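# Place the hourglass upright in the tray's empty compartment

## Task

Set the hourglass standing on its end inside the tray compartment that holds nothing yet, then release it so it stays there without the hand.

## Robot and tools

Robot: two arms, left_arm and right_arm, each ending in a five-fingered hand (the left hand mirrors the right). Bases in the scene frame: left_arm at (-0.049, +0.282, -0.002) m, right_arm at (-0.043, -0.361, +0.043) m, both turned only slightly about z. A post stands on the floor behind them. Loose items may occasionally be nudged by something else.

Frames: the scene frame has its origin at table height midway between the nominal bases, +z up, +x out over the table, and left_arm on the +y side (not tied to image sides). Reported hand poses (end_effector_position in metres, end_effector_quat_wxyz) are in each arm's own base frame. Offsets you send are along the axes of that arm's current Hand target. The hand point sits 0.05 m in front of the palm and 0.15 m out from the wrist face: +z runs along the straightened fingers, +y points out of the palm, +x crosses the palm away from the thumb on the right hand and toward the thumb on the left hand. Straight fingertips extend 0.06-0.07 m past the point, 0.06 m behind it along -y. A wrist bracket on the little-finger side can strike things. Printed poses may be a few cm off; arms often rest 1-5 cm short of (usually below) the command, which by itself does not mean contact.

Row layout (used by execute_actions and move): exactly 28 numbers, each in [-1, 1], always both arms. First left_arm: dx, dy, dz, rx, ry, rz, then thumb_turn, thumb_bend, index, middle, ring, little, force_limit, speed. Then the same 14 for right_arm. The six pose numbers are an offset, not a pose: 1.0 equals 0.6 m of travel or 180 degrees, rx/ry/rz form one rotation vector, counted from the Hand target as it stood when the action or call began. Six zeros asks nothing new of that arm. Commanded orientation is clipped to within 40 degrees of the measured one each step.

Hand numbers are absolute targets, not offsets: -1 open (thumb_turn beside the palm, thumb_bend straight, fingers straight) to +1 closed (thumb in front of the palm, fingers curled). force_limit maps -1..+1 linearly to about 0..10 N at the fingertip (0..15 N for the two thumb motors). speed rises from near zero at -1 to full at +0.48 and stays full above; full travel takes 0.49 s. For a gentle grip close with speed at -0.94 or less. There is no 'unchanged' value: repeat the last eight hand numbers you actually sent for that hand; if none sent yet, use its hand_measured six values plus hand_force_limit and hand_speed. To squeeze harder raise force_limit and send a target more closed than hand_measured; to loosen send one more open. With the thumb turned in front, the hand wraps objects about 0.035-0.065 m thick (handles down to 0.025 m); thumb tip against index pad can pinch light items up to about 0.08 m.

Tools:
- execute_actions(actions, cameras): actions is a list of actions; each action is a list of up to 15 rows, one per 1/30 s step; a short list repeats its final row until step 15, so each action lasts 0.5 s. Every row in one action counts from that action's starting Hand target. cameras: list of names, ["all"], or []; images come by default only when actions is empty.
- move(target, speed, blend, blocking, cameras): target is one 28-number row or a list of up to 15 rows, all offsets from the same starting Hand targets. Straight-line paths, no obstacle avoidance, capped at 10 s total. speed in m/s, 0.002 to 4.3, default 0.25 (turns at twice that in rad/s), one value or one per target. blend in metres, rounding corners of a list; 0 stops at each. blocking=false returns after about 0.5 s while the move continues. Its result adds a move: line (done, off_target, moving, held, fault) and limits (paced = pose clipped, held = steps withheld). Faster moves lag, stray and hit harder.
- wait(seconds 0-3600, cameras): lets time pass, commands nothing new.
- stop(cameras): brakes a running move.
- zoom_image(camera, region): camera is cam_head_left, cam_head_right or cam_high; region [x0, y0, x1, y1] in pixels of the 896x504 image, at most 504 by 504.
- show_instructions(): shows the reference images.
- finished_scene(scene=1): ends the scene permanently.

Results: Hand target is the last commanded pose after clipping; next offsets start from it. If the hand rests short, a further execute_actions call (even all-zero pose) re-requests it, or send the missing distance. Joint velocities may read 'within noise'. hand_measured, hand_stopped_by (moving, target, force, stalled, fault) and hand_load_n (fingertip force, positive when pushed open) follow motor order. A grip lost shows as hand_load_n near 0. Joint torques are noisy with offsets; wrist numbers 3 and 4 wrap at ±28 N m. Joint ranges (rad): waist ±2.880, shoulder 0 to 3.142, elbow 0 to 3.019, wrist pitch -1.693 to 1.571, wrist yaw ±1.571, wrist roll ±2.094.

Avoid: dropping the hourglass even slightly or releasing it while it moves; fast impacts with the tray, table, post or heavy items; letting anything leave the table; pressing the arms or hands together (never close one hand on the other's fingers); excessive finger loads from fast swings or twists. A blocked arm keeps pushing; command back past the hand point to relieve it. Long holding, stretched-out poses or pushing into unreachable targets heat motors: a MOTOR HOT line appears at 85 °C, and at 100 °C that arm goes limp for 30-60 s.

Each tool is called after ">>>" by a JSON object that holds its "method" and its "body".

Reference images:

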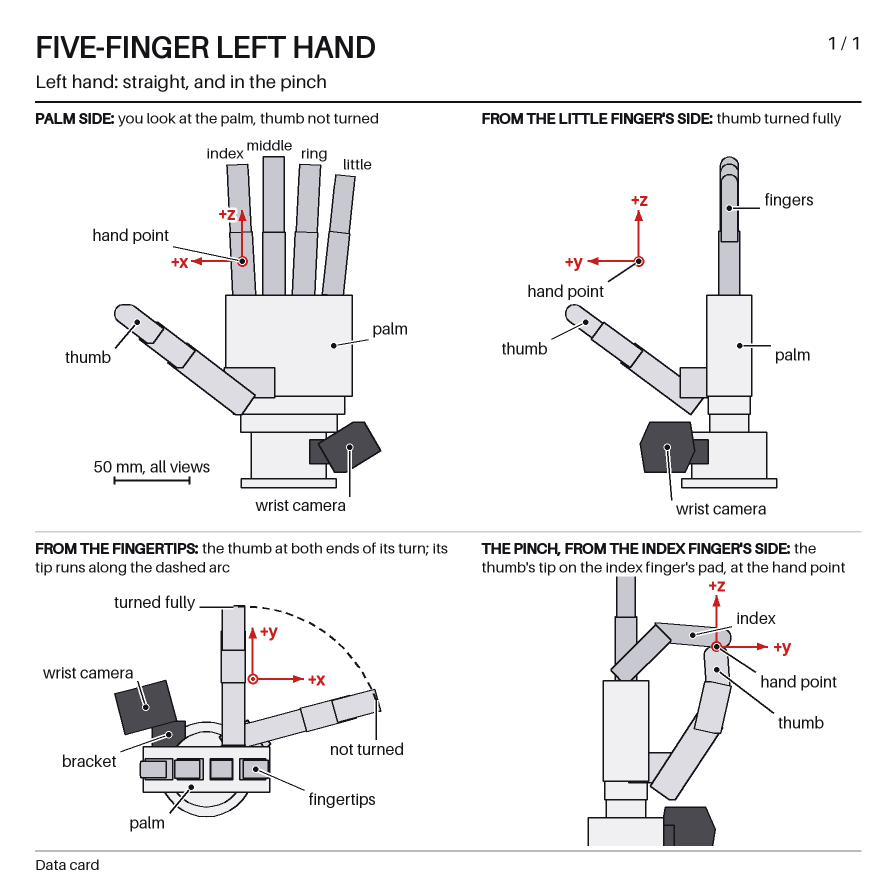

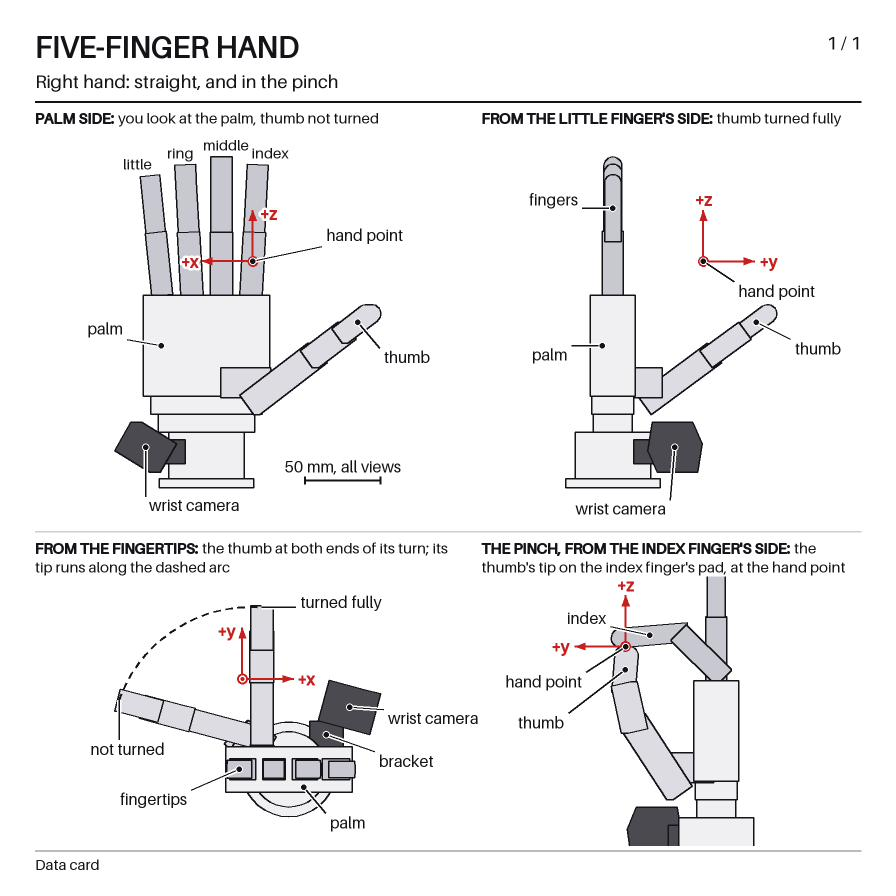

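## Session

>>> {"method": "execute_actions", "body": {"actions": []}}

Scene clock: 0.00 s.
left_arm: end_effector_position=(+0.2601, +0.2391, +0.1194) hand_measured=(-1.000, -1.000, -1.000, -1.000, -1.000, -1.000) hand_load_n=(+0.0, +0.0, +0.0, -0.5, +0.0, +0.0) hand_stopped_by=(target, target, target, target, target, target) hand_force_limit=0.00 hand_speed=-0.80 end_effector_quat_wxyz=(-0.621, +0.707, -0.168, +0.293) | right_arm: end_effector_position=(+0.6183, -0.0895, +0.1490) hand_measured=(-1.000, -1.000, -1.000, -1.000, -1.000, -1.000) hand_load_n=(+0.0, +0.0, +0.0, +0.0, +0.0, +0.0) hand_stopped_by=(target, target, target, target, target, target) hand_force_limit=0.00 hand_speed=-0.80 end_effector_quat_wxyz=(+0.068, +0.990, -0.070, +0.099)
Joint positions: left_arm=[0.828 0.804 0.043 0.706 -0.068 -0.212] | right_arm=[-0.008 1.959 1.838 -1.26 0.148 -1.453]
Joint velocities: within noise
Joint torques (N m): no reading
Heat: left arm: hottest elbow 31 °C; right arm: hottest waist 35 °C.
Hand target: left_arm +0.2647, +0.2474, +0.1378; -0.635, +0.694, -0.160, +0.299 | right_arm +0.6270, -0.0881, +0.1577; +0.069, +0.989, -0.067, +0.112

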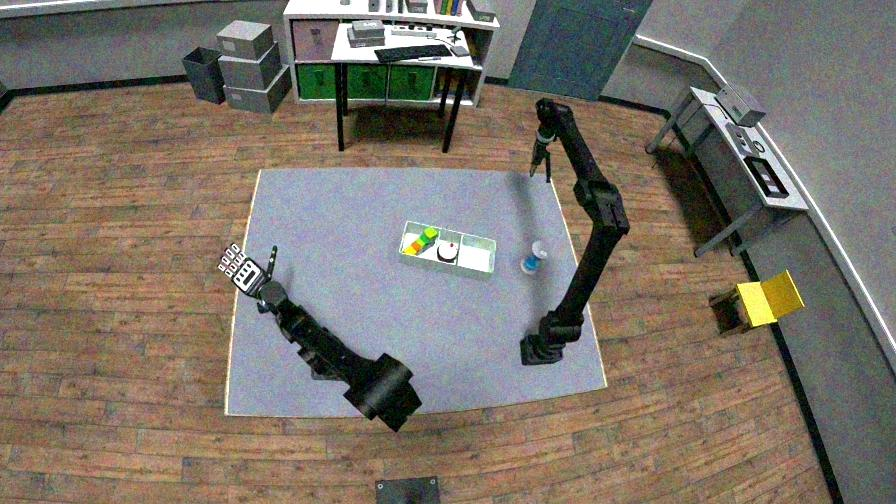

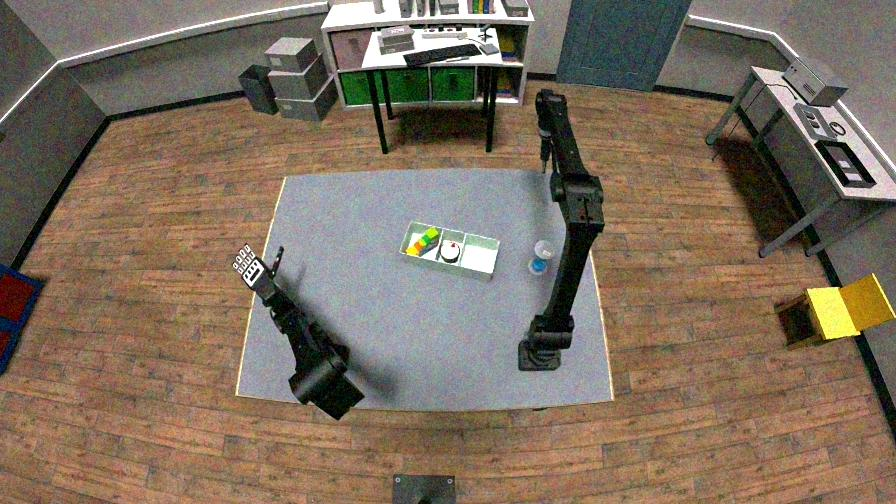

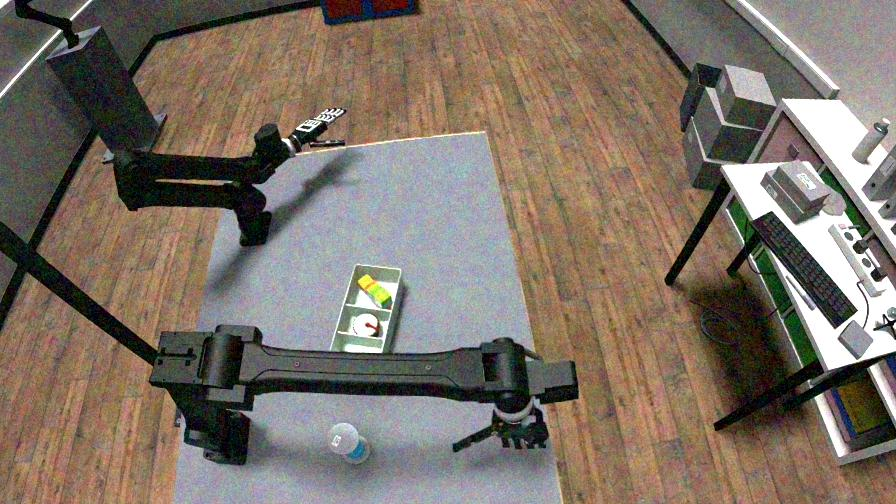

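>>> {"method": "zoom_image", "body": {"camera": "cam_head_left", "region": [380, 180, 630, 380]}}

>>> {"method": "zoom_image", "body": {"camera": "cam_head_right", "region": [380, 180, 630, 380]}}

>>> {"method": "zoom_image", "body": {"camera": "cam_high", "region": [150, 250, 450, 504]}}

Scaled by 2.016.

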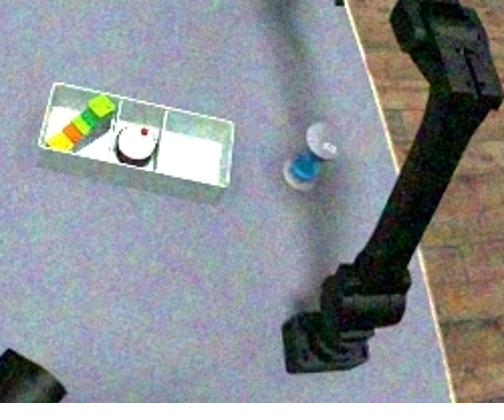

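Scaled by 2.016.

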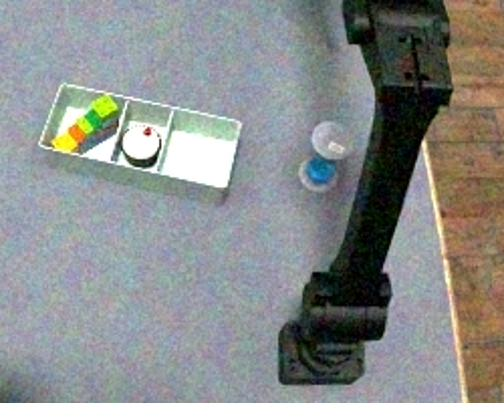

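Scaled by 1.680.

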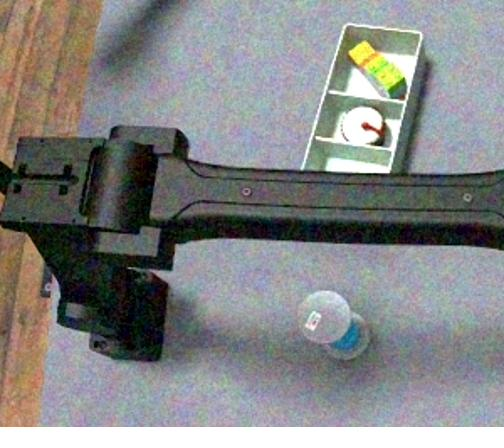

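>>> {"method": "zoom_image", "body": {"camera": "cam_head_left", "region": [390, 210, 560, 300]}}

>>> {"method": "zoom_image", "body": {"camera": "cam_head_right", "region": [390, 210, 560, 300]}}

>>> {"method": "zoom_image", "body": {"camera": "cam_high", "region": [290, 400, 400, 490]}}

Scaled by 2.965.

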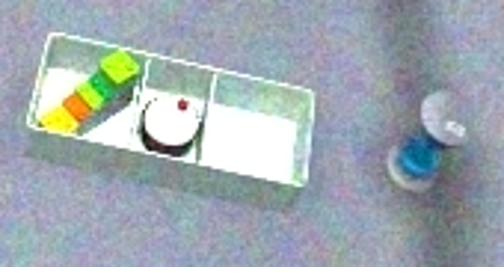

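Scaled by 2.965.

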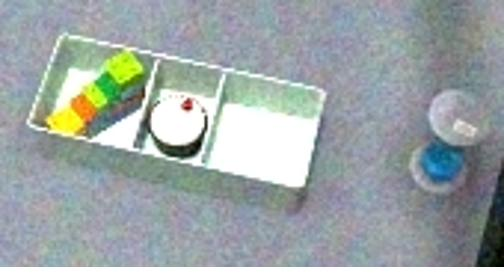

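Scaled by 4.582.

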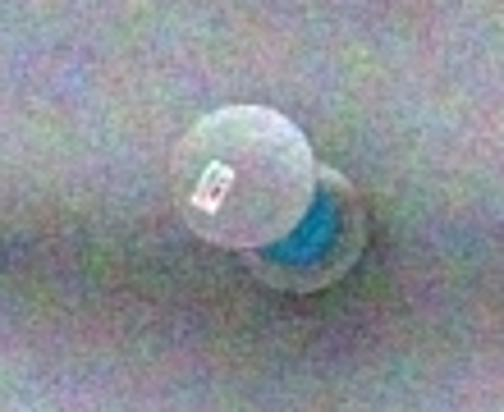

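>>> {"method": "move", "body": {"target": [[0,0,0,0,0,0,-1,-1,-1,-1,-1,-1,0,-0.8,-0.261,-0.0325,-0.225,0.02,-0.04,0.005,-1,-1,-1,-1,-1,0.9,0,-0.2],[0,0,0,0,0,0,-1,-1,-1,-1,-1,-1,0,-0.8,-0.513,-0.0077,-0.248,0.038,-0.075,0.0107,-1,-1,-1,-1,-1,0.9,0,-0.2]], "speed": 0.2, "blend": [0.05,0], "cameras": ["all"]}}

Scene clock: 67.00 s.
left_arm: end_effector_position=(+0.2601, +0.2391, +0.1194) hand_measured=(-1.000, -1.000, -1.000, -1.000, -1.000, -1.000) hand_load_n=(+0.0, +0.0, +0.0, +0.0, +0.0, +0.0) hand_stopped_by=(target, target, target, target, target, target) hand_force_limit=0.00 hand_speed=-0.80 end_effector_quat_wxyz=(-0.621, +0.707, -0.168, +0.293) | right_arm: end_effector_position=(+0.3022, -0.0296, +0.2302) hand_measured=(-1.000, -1.000, -1.000, -1.000, -1.000, +0.900) hand_load_n=(+0.0, +0.0, +0.0, +0.0, +0.0, +0.0) hand_stopped_by=(target, target, target, target, target, target) hand_force_limit=0.00 hand_speed=-0.20 end_effector_quat_wxyz=(-0.001, +0.996, -0.087, +0.004)
Joint positions: left_arm=[0.828 0.804 0.043 0.706 -0.068 -0.212] | right_arm=[0.072 1.232 1.202 -1.533 0 -1.325]
Joint torques (N m): left_arm=[0.26 0.21 9.42 1.72 0.11 0.02] | right_arm=[0.91 -5.77 7.84 -0.28 -0.03 0.15]
Heat: left arm: hottest elbow 34 °C; right arm: hottest waist 35 °C.
Hand target: left_arm +0.2647, +0.2474, +0.1378; -0.635, +0.694, -0.160, +0.299 | right_arm +0.2988, -0.0247, +0.2297; +0.000, +0.996, -0.085, +0.000
Off the commanded pose: left_arm 0.021 m, 2 deg | right_arm 0.006 m, 0 deg.
move: done

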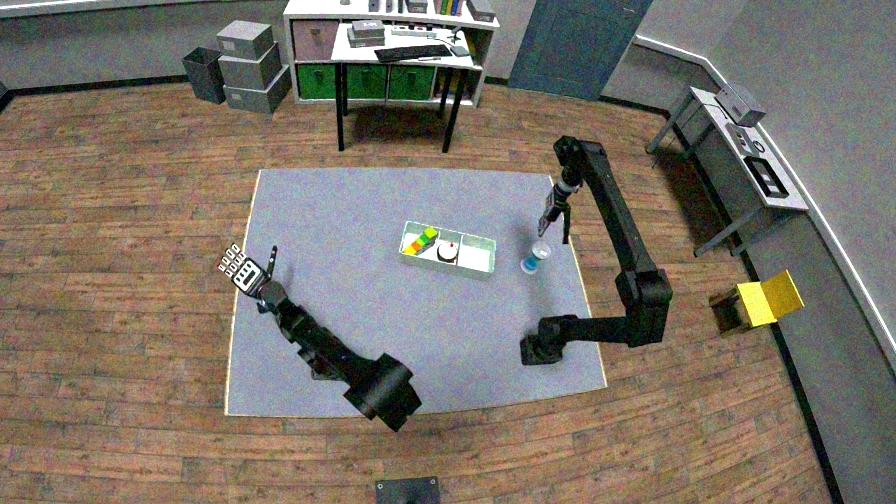

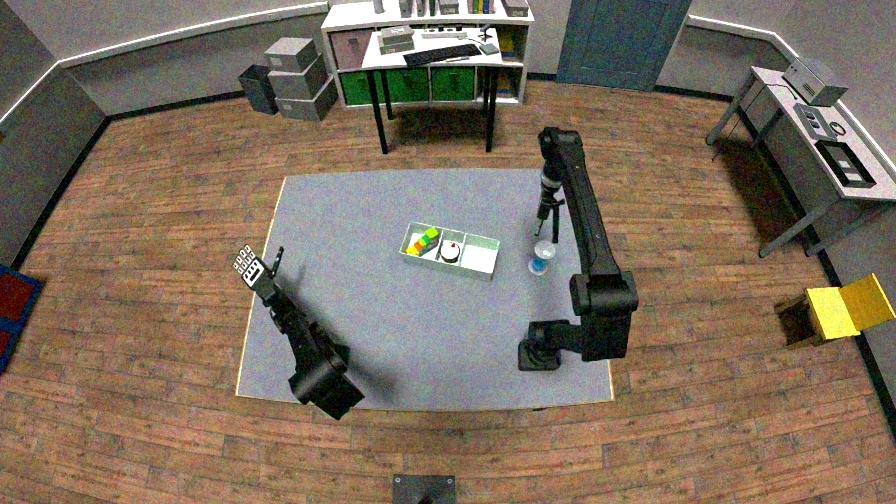

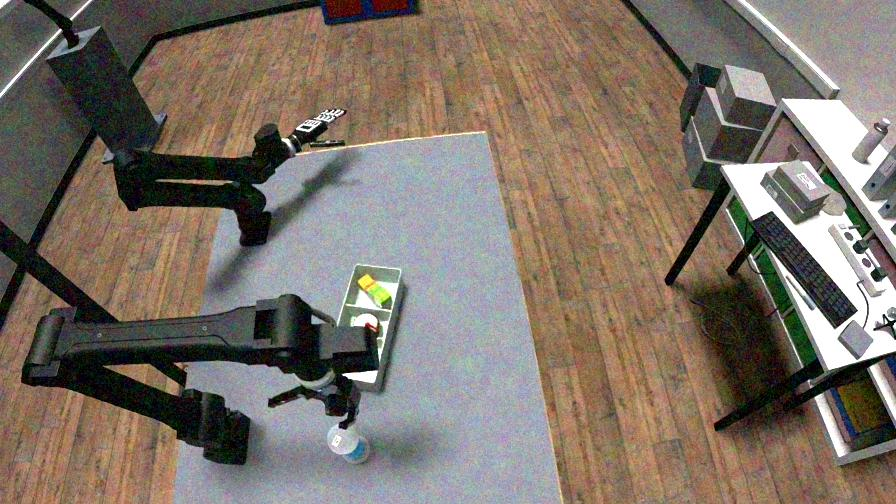

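>>> {"method": "zoom_image", "body": {"camera": "cam_head_right", "region": [490, 130, 640, 290]}}

>>> {"method": "zoom_image", "body": {"camera": "cam_head_left", "region": [490, 150, 640, 310]}}

>>> {"method": "zoom_image", "body": {"camera": "cam_high", "region": [250, 330, 450, 490]}}

Scaled by 3.150.

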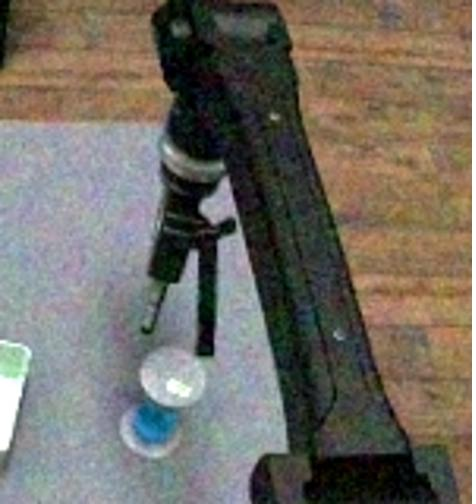

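Scaled by 3.150.

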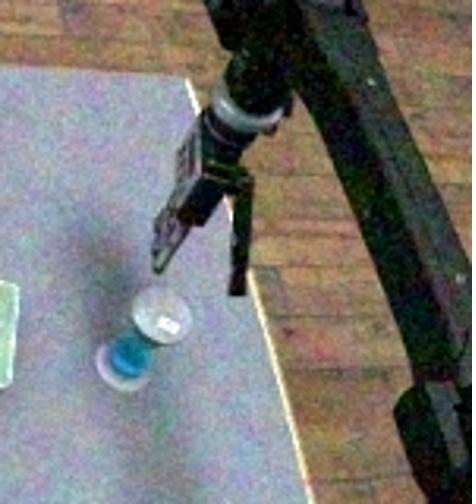

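Scaled by 2.520.

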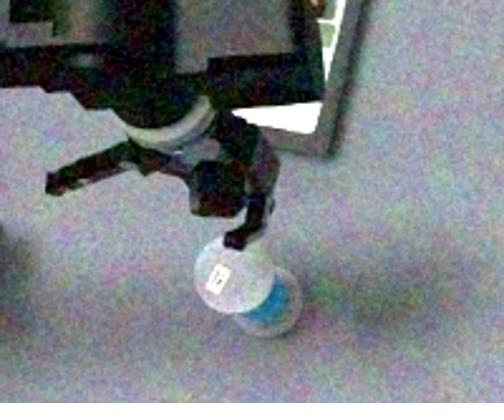

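>>> {"method": "move", "body": {"target": [0,0,0,0,0,0,-1,-1,-1,-1,-1,-1,0,-0.8,-0.0108,-0.0113,0.2167,0,0,0,-1,-1,-1,-1,-1,0.9,0,-0.2], "speed": 0.15, "cameras": ["all"]}}

>>> {"method": "zoom_image", "body": {"camera": "cam_head_right", "region": [490, 170, 610, 290]}}

>>> {"method": "zoom_image", "body": {"camera": "cam_head_left", "region": [490, 170, 610, 290]}}

>>> {"method": "zoom_image", "body": {"camera": "cam_high", "region": [250, 330, 450, 490]}}

Scene clock: 81.77 s.
left_arm: end_effector_position=(+0.2601, +0.2391, +0.1194) hand_measured=(-1.000, -1.000, -1.000, -1.000, -1.000, -1.000) hand_load_n=(+0.0, +0.0, +0.0, +0.0, -0.5, +0.0) hand_stopped_by=(target, target, target, target, target, target) hand_force_limit=0.00 hand_speed=-0.80 end_effector_quat_wxyz=(-0.621, +0.707, -0.168, +0.293) | right_arm: end_effector_position=(+0.2903, -0.0215, +0.1015) hand_measured=(-1.000, -1.000, -1.000, -1.000, -1.000, +0.900) hand_load_n=(+0.0, +0.0, +0.0, -0.5, +0.0, +0.0) hand_stopped_by=(target, target, target, target, target, target) hand_force_limit=0.00 hand_speed=-0.20 end_effector_quat_wxyz=(+0.000, +0.996, -0.086, -0.005)
Joint positions: left_arm=[0.828 0.804 0.043 0.706 -0.068 -0.212] | right_arm=[0.098 1.289 0.902 -1.195 -0.002 -1.301]
Joint torques (N m): left_arm=[0.21 0.26 9.39 1.72 0.11 0.01] | right_arm=[1.03 -5.3 7.51 0.44 0.02 0.17]
Heat: left arm: hottest elbow 35 °C; right arm: hottest waist 35 °C.
Hand target: left_arm +0.2647, +0.2474, +0.1378; -0.635, +0.694, -0.160, +0.299 | right_arm +0.2936, -0.0169, +0.0997; +0.000, +0.996, -0.085, +0.000
Off the commanded pose: left_arm 0.021 m, 2 deg | right_arm 0.006 m, 1 deg.
move: done

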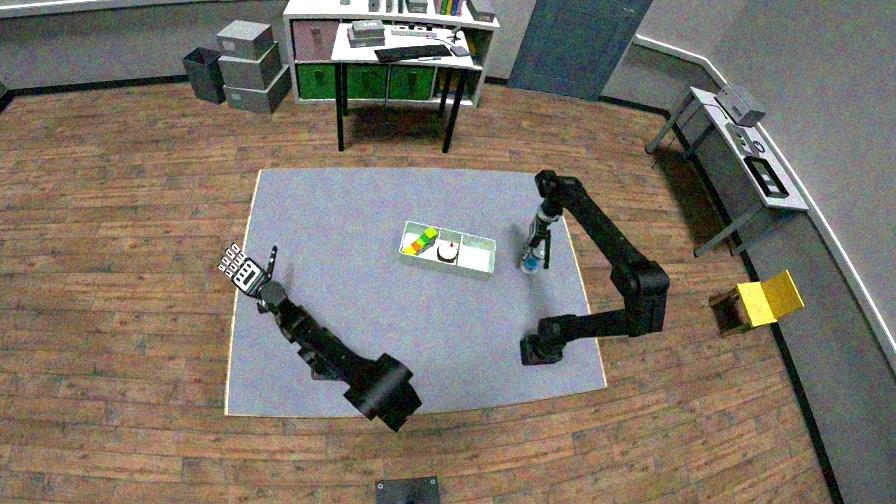

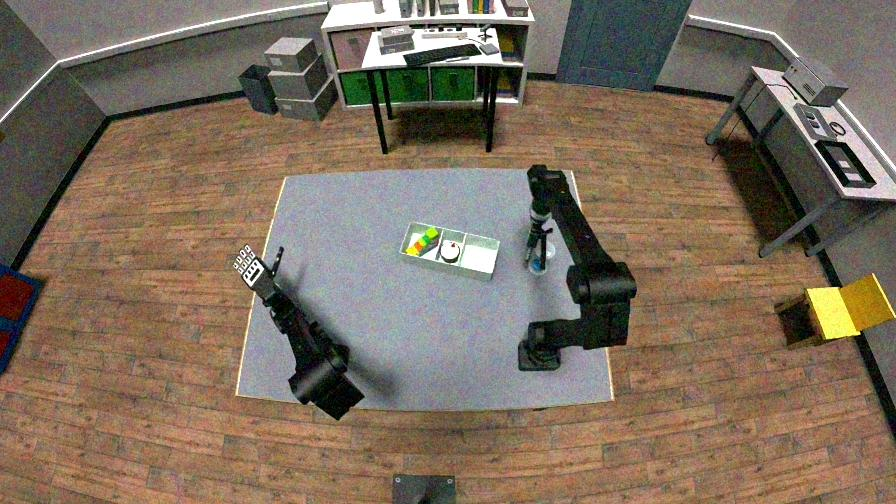

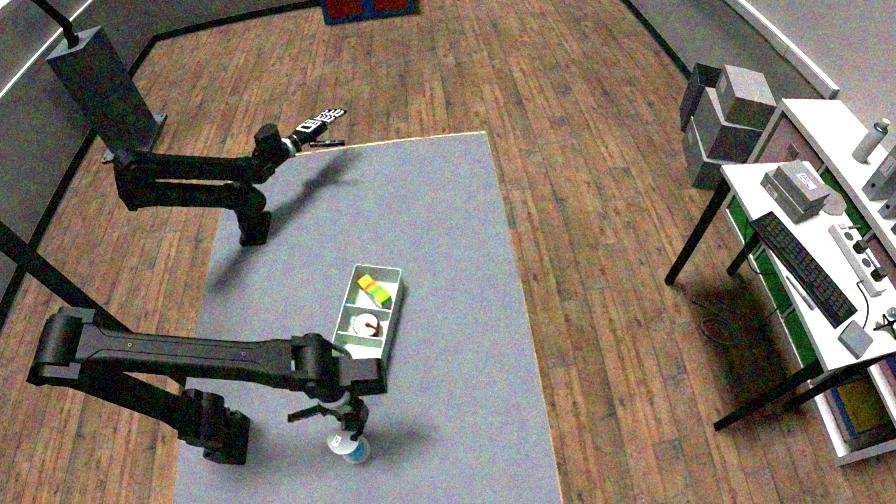

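Scaled by 4.200.

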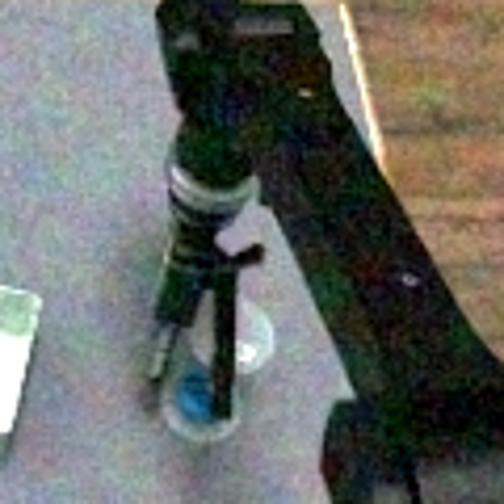

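Scaled by 4.200.

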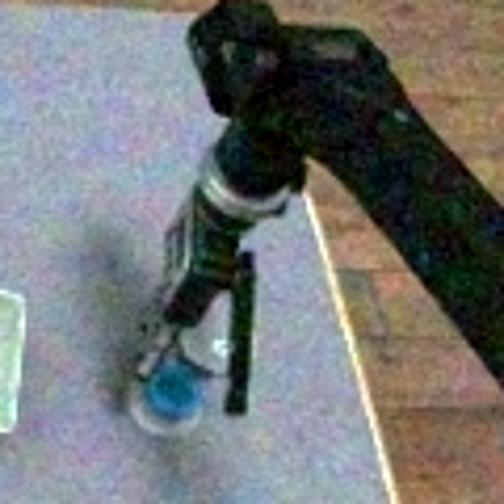

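Scaled by 2.520.

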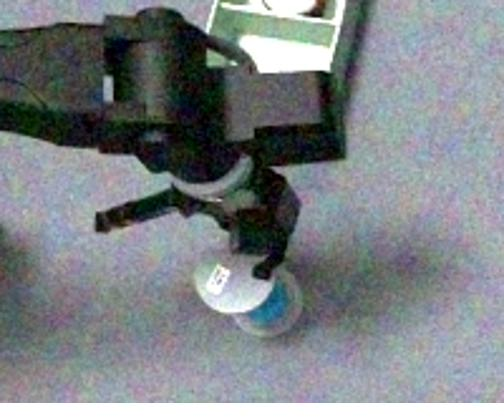

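>>> {"method": "zoom_image", "body": {"camera": "cam_high", "region": [480, 120, 600, 240]}}

>>> {"method": "zoom_image", "body": {"camera": "cam_high", "region": [480, 384, 600, 504]}}

>>> {"method": "zoom_image", "body": {"camera": "cam_high", "region": [140, 250, 400, 504]}}

>>> {"method": "zoom_image", "body": {"camera": "cam_high", "region": [180, 120, 420, 300]}}

Scaled by 4.200.

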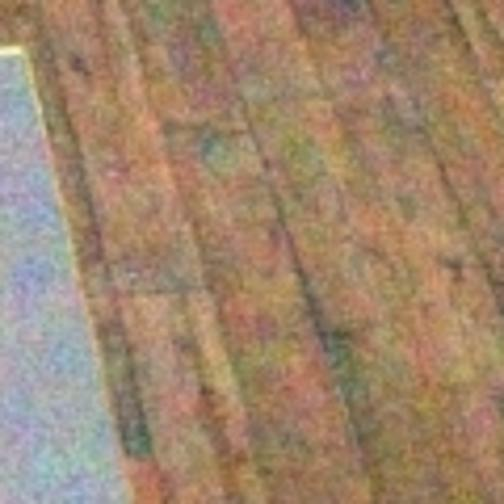

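Scaled by 4.200.

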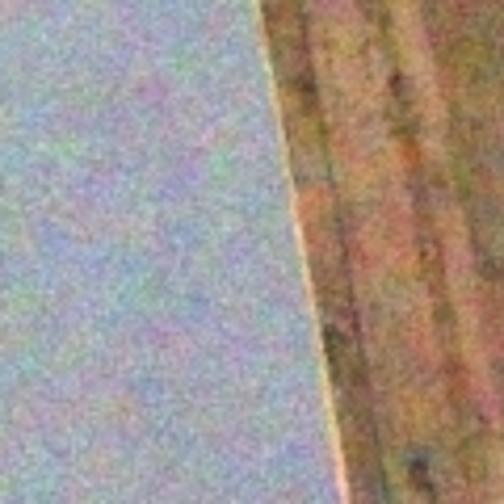

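Scaled by 1.938.

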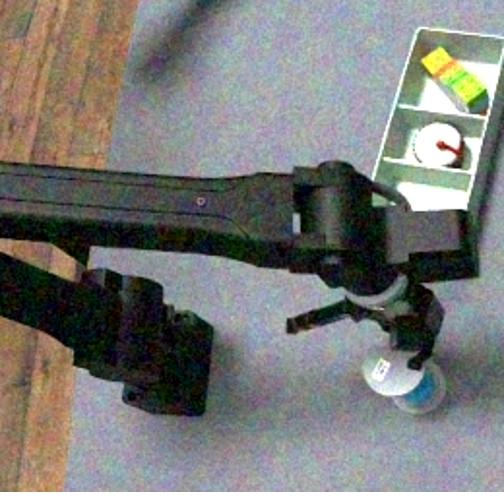

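Scaled by 2.100.

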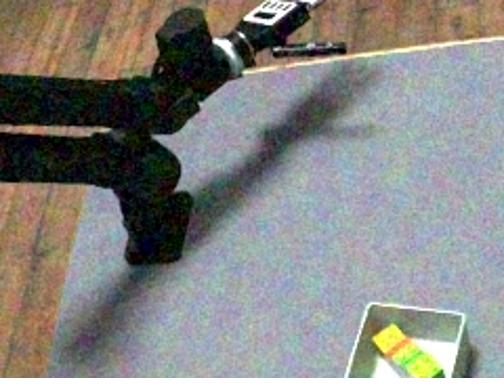

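>>> {"method": "zoom_image", "body": {"camera": "cam_head_left", "region": [510, 220, 560, 280]}}

>>> {"method": "zoom_image", "body": {"camera": "cam_head_right", "region": [515, 220, 565, 280]}}

>>> {"method": "zoom_image", "body": {"camera": "cam_high", "region": [310, 400, 390, 480]}}

Scaled by 8.400.

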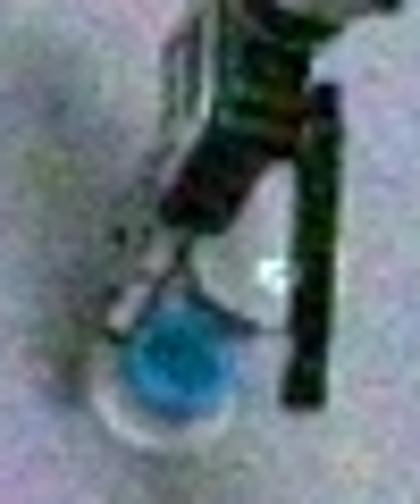

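Scaled by 8.400.

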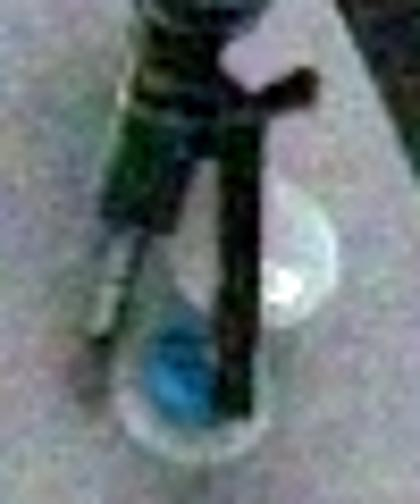

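Scaled by 6.300.

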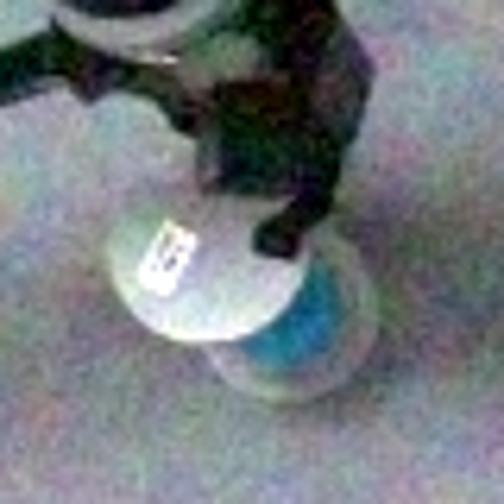

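>>> {"method": "move", "body": {"target": [0,0,0,0,0,0,-1,-1,-1,-1,-1,-1,0,-0.8,0,0,0.0995,0,0,0,-1,-1,-1,-1,-1,0.9,0,-0.2], "speed": 0.08, "cameras": ["all"]}}

>>> {"method": "zoom_image", "body": {"camera": "cam_head_right", "region": [505, 210, 565, 280]}}

>>> {"method": "zoom_image", "body": {"camera": "cam_head_left", "region": [500, 210, 560, 280]}}

>>> {"method": "zoom_image", "body": {"camera": "cam_high", "region": [310, 400, 390, 480]}}

Scene clock: 107.97 s.
left_arm: end_effector_position=(+0.2601, +0.2391, +0.1194) hand_measured=(-1.000, -1.000, -1.000, -1.000, -1.000, -1.000) hand_load_n=(-0.5, +0.0, +0.0, +0.0, +0.0, -0.5) hand_stopped_by=(target, target, target, target, target, target) hand_force_limit=0.00 hand_speed=-0.80 end_effector_quat_wxyz=(-0.621, +0.707, -0.168, +0.293) | right_arm: end_effector_position=(+0.2926, -0.0201, +0.0437) hand_measured=(-1.000, -1.000, -1.000, -1.000, -1.000, +0.900) hand_load_n=(+0.0, +0.0, +0.0, +0.0, +0.0, +0.0) hand_stopped_by=(target, target, target, target, target, target) hand_force_limit=0.00 hand_speed=-0.20 end_effector_quat_wxyz=(-0.001, +0.996, -0.084, -0.002)
Joint positions: left_arm=[0.828 0.804 0.043 0.706 -0.068 -0.212] | right_arm=[0.101 1.368 0.807 -1.013 -0.003 -1.301]
Joint torques (N m): left_arm=[0.21 0.21 9.37 1.7 0.11 0.02] | right_arm=[0.5 -5.66 6.56 0.65 0.09 0.12]
Heat: left arm: hottest elbow 35 °C; right arm: hottest waist 35 °C.
Hand target: left_arm +0.2647, +0.2474, +0.1378; -0.635, +0.694, -0.160, +0.299 | right_arm +0.2936, -0.0170, +0.0400; +0.000, +0.996, -0.085, +0.000
Off the commanded pose: left_arm 0.021 m, 2 deg | right_arm 0.005 m, 0 deg.
move: done

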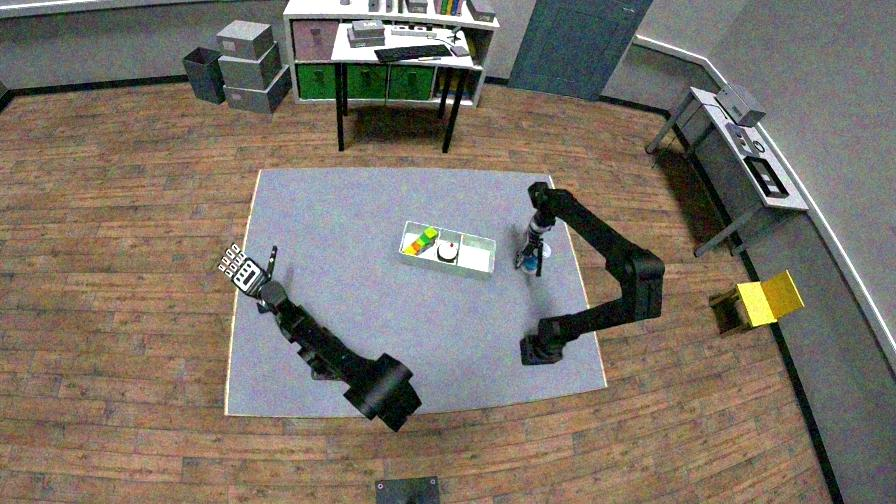

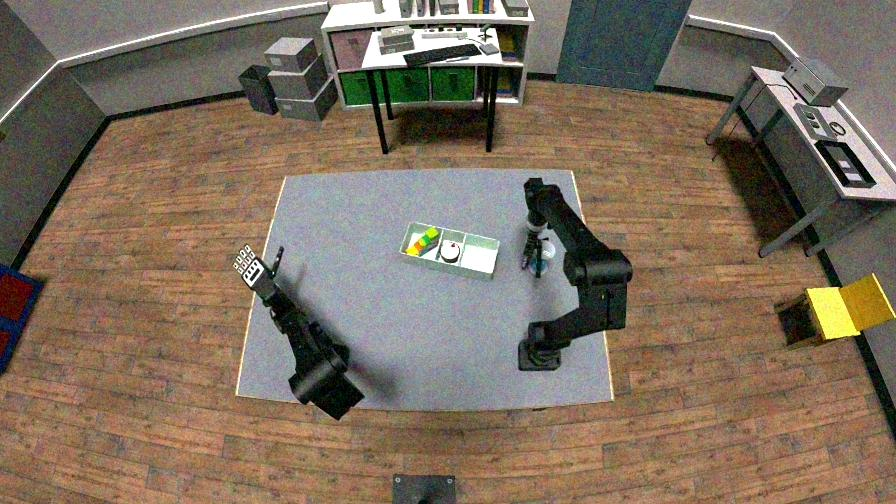

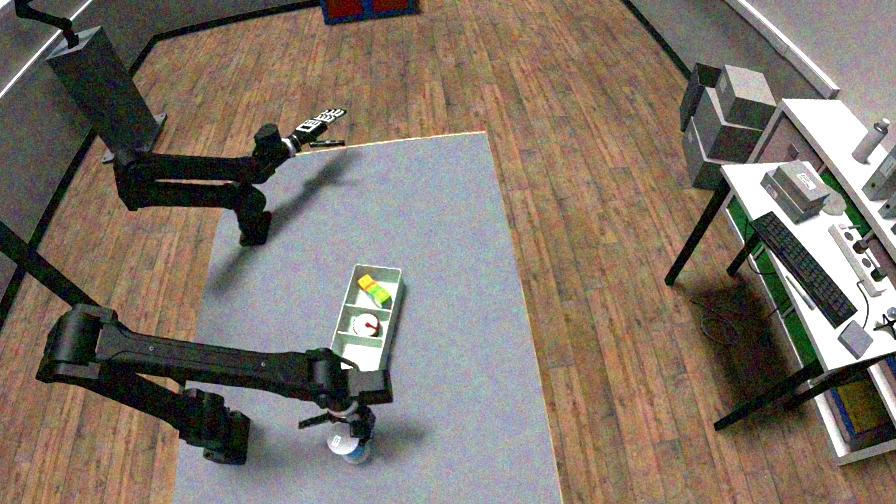

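Scaled by 7.200.

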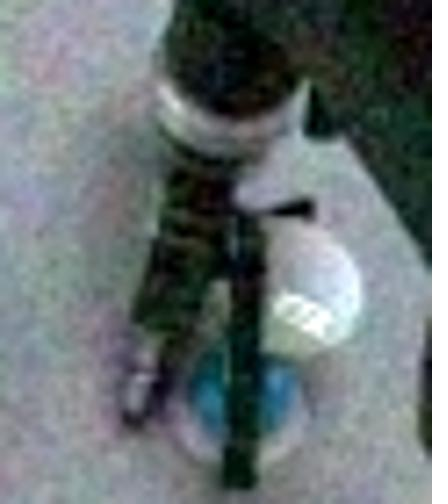

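Scaled by 7.200.

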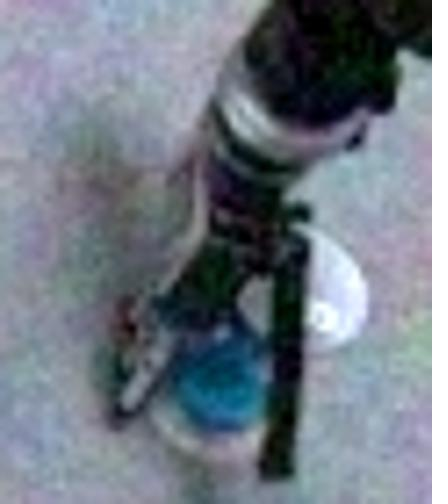

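Scaled by 6.300.

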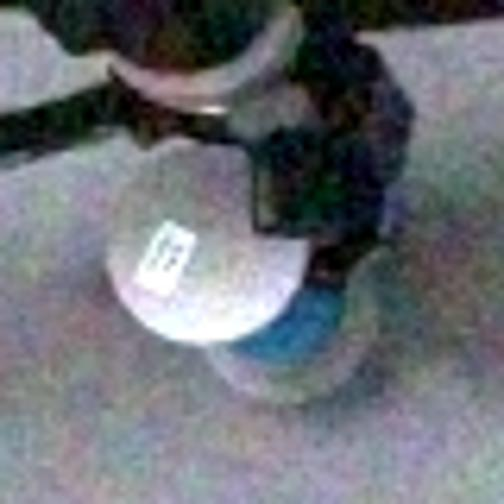

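>>> {"method": "move", "body": {"target": [0,0,0,0,0,0,-1,-1,-1,-1,-1,-1,0,-0.8,0,0.0233,0.0117,0,0,0,-1,-1,-1,-1,-1,0.9,0,-0.2], "speed": 0.03, "cameras": ["all"]}}

>>> {"method": "zoom_image", "body": {"camera": "cam_head_right", "region": [505, 210, 565, 280]}}

>>> {"method": "zoom_image", "body": {"camera": "cam_head_left", "region": [500, 210, 560, 280]}}

>>> {"method": "zoom_image", "body": {"camera": "cam_high", "region": [310, 400, 390, 480]}}

Scene clock: 113.60 s.
left_arm: end_effector_position=(+0.2601, +0.2391, +0.1194) hand_measured=(-1.000, -1.000, -1.000, -1.000, -1.000, -1.000) hand_load_n=(-0.5, -0.5, +0.0, +0.0, +0.0, +0.0) hand_stopped_by=(target, target, target, target, target, target) hand_force_limit=0.00 hand_speed=-0.80 end_effector_quat_wxyz=(-0.621, +0.707, -0.168, +0.293) | right_arm: end_effector_position=(+0.2904, -0.0237, +0.0376) hand_measured=(-1.000, -1.000, -1.000, -1.000, -1.000, +0.900) hand_load_n=(+0.0, +0.0, +0.0, +0.0, +0.0, +0.0) hand_stopped_by=(target, target, target, target, target, target) hand_force_limit=0.00 hand_speed=-0.20 end_effector_quat_wxyz=(-0.002, +0.997, -0.081, +0.000)
Joint positions: left_arm=[0.828 0.804 0.043 0.706 -0.068 -0.212] | right_arm=[0.092 1.368 0.789 -0.991 -0.003 -1.318]
Joint torques (N m): left_arm=[0.32 0.32 9.42 1.7 0.11 0.02] | right_arm=[-1.73 -5.25 6.32 0.61 0.06 -0.06]
Heat: left arm: hottest elbow 35 °C; right arm: hottest waist 35 °C.
Hand target: left_arm +0.2647, +0.2474, +0.1378; -0.635, +0.694, -0.160, +0.299 | right_arm +0.2913, -0.0307, +0.0329; +0.000, +0.996, -0.085, +0.000
Off the commanded pose: left_arm 0.021 m, 2 deg | right_arm 0.008 m, 1 deg.
move: done

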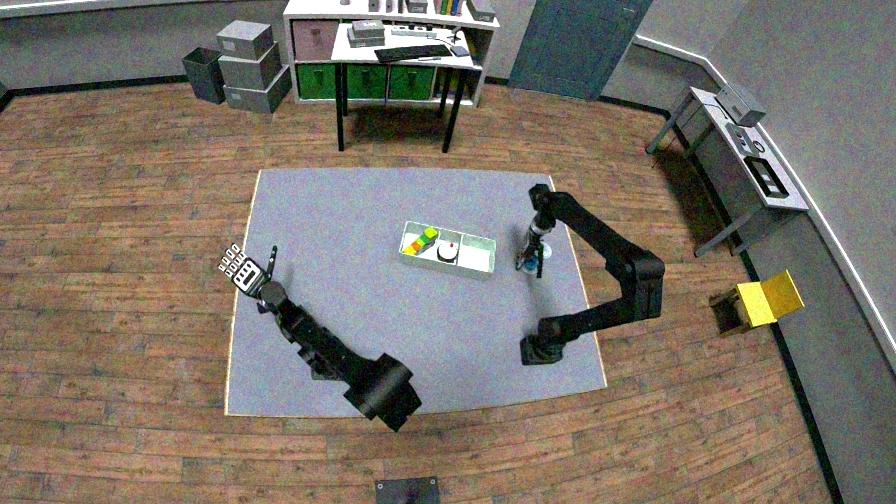

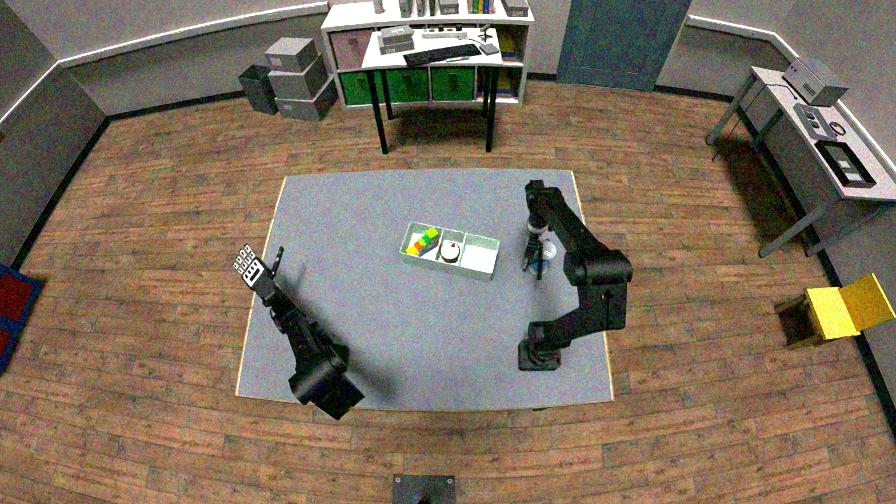

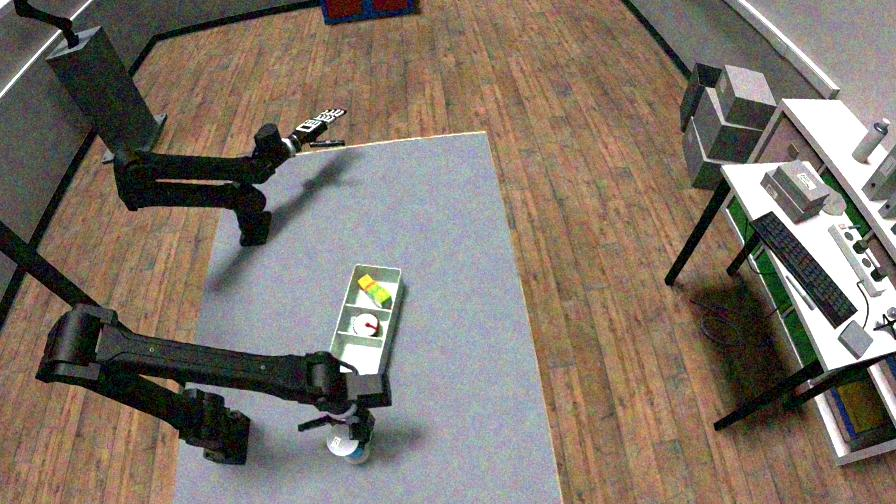

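Scaled by 7.200.

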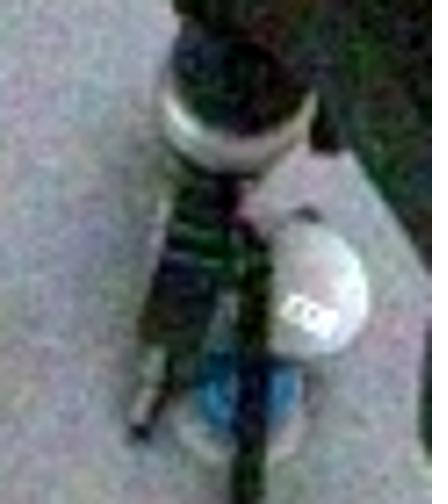

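Scaled by 7.200.

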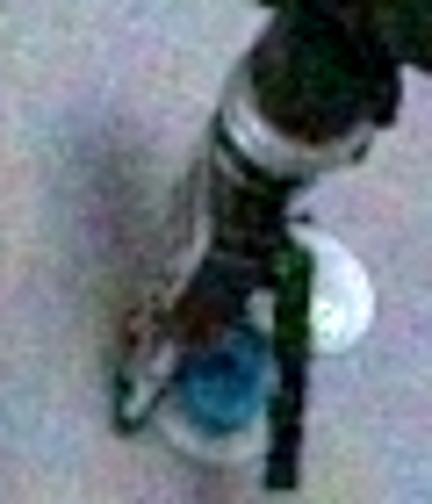

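Scaled by 6.300.

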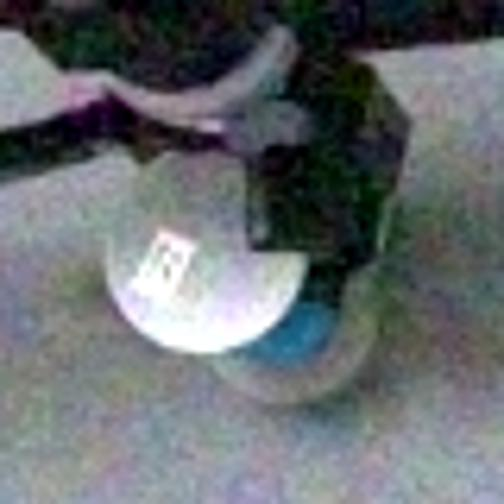

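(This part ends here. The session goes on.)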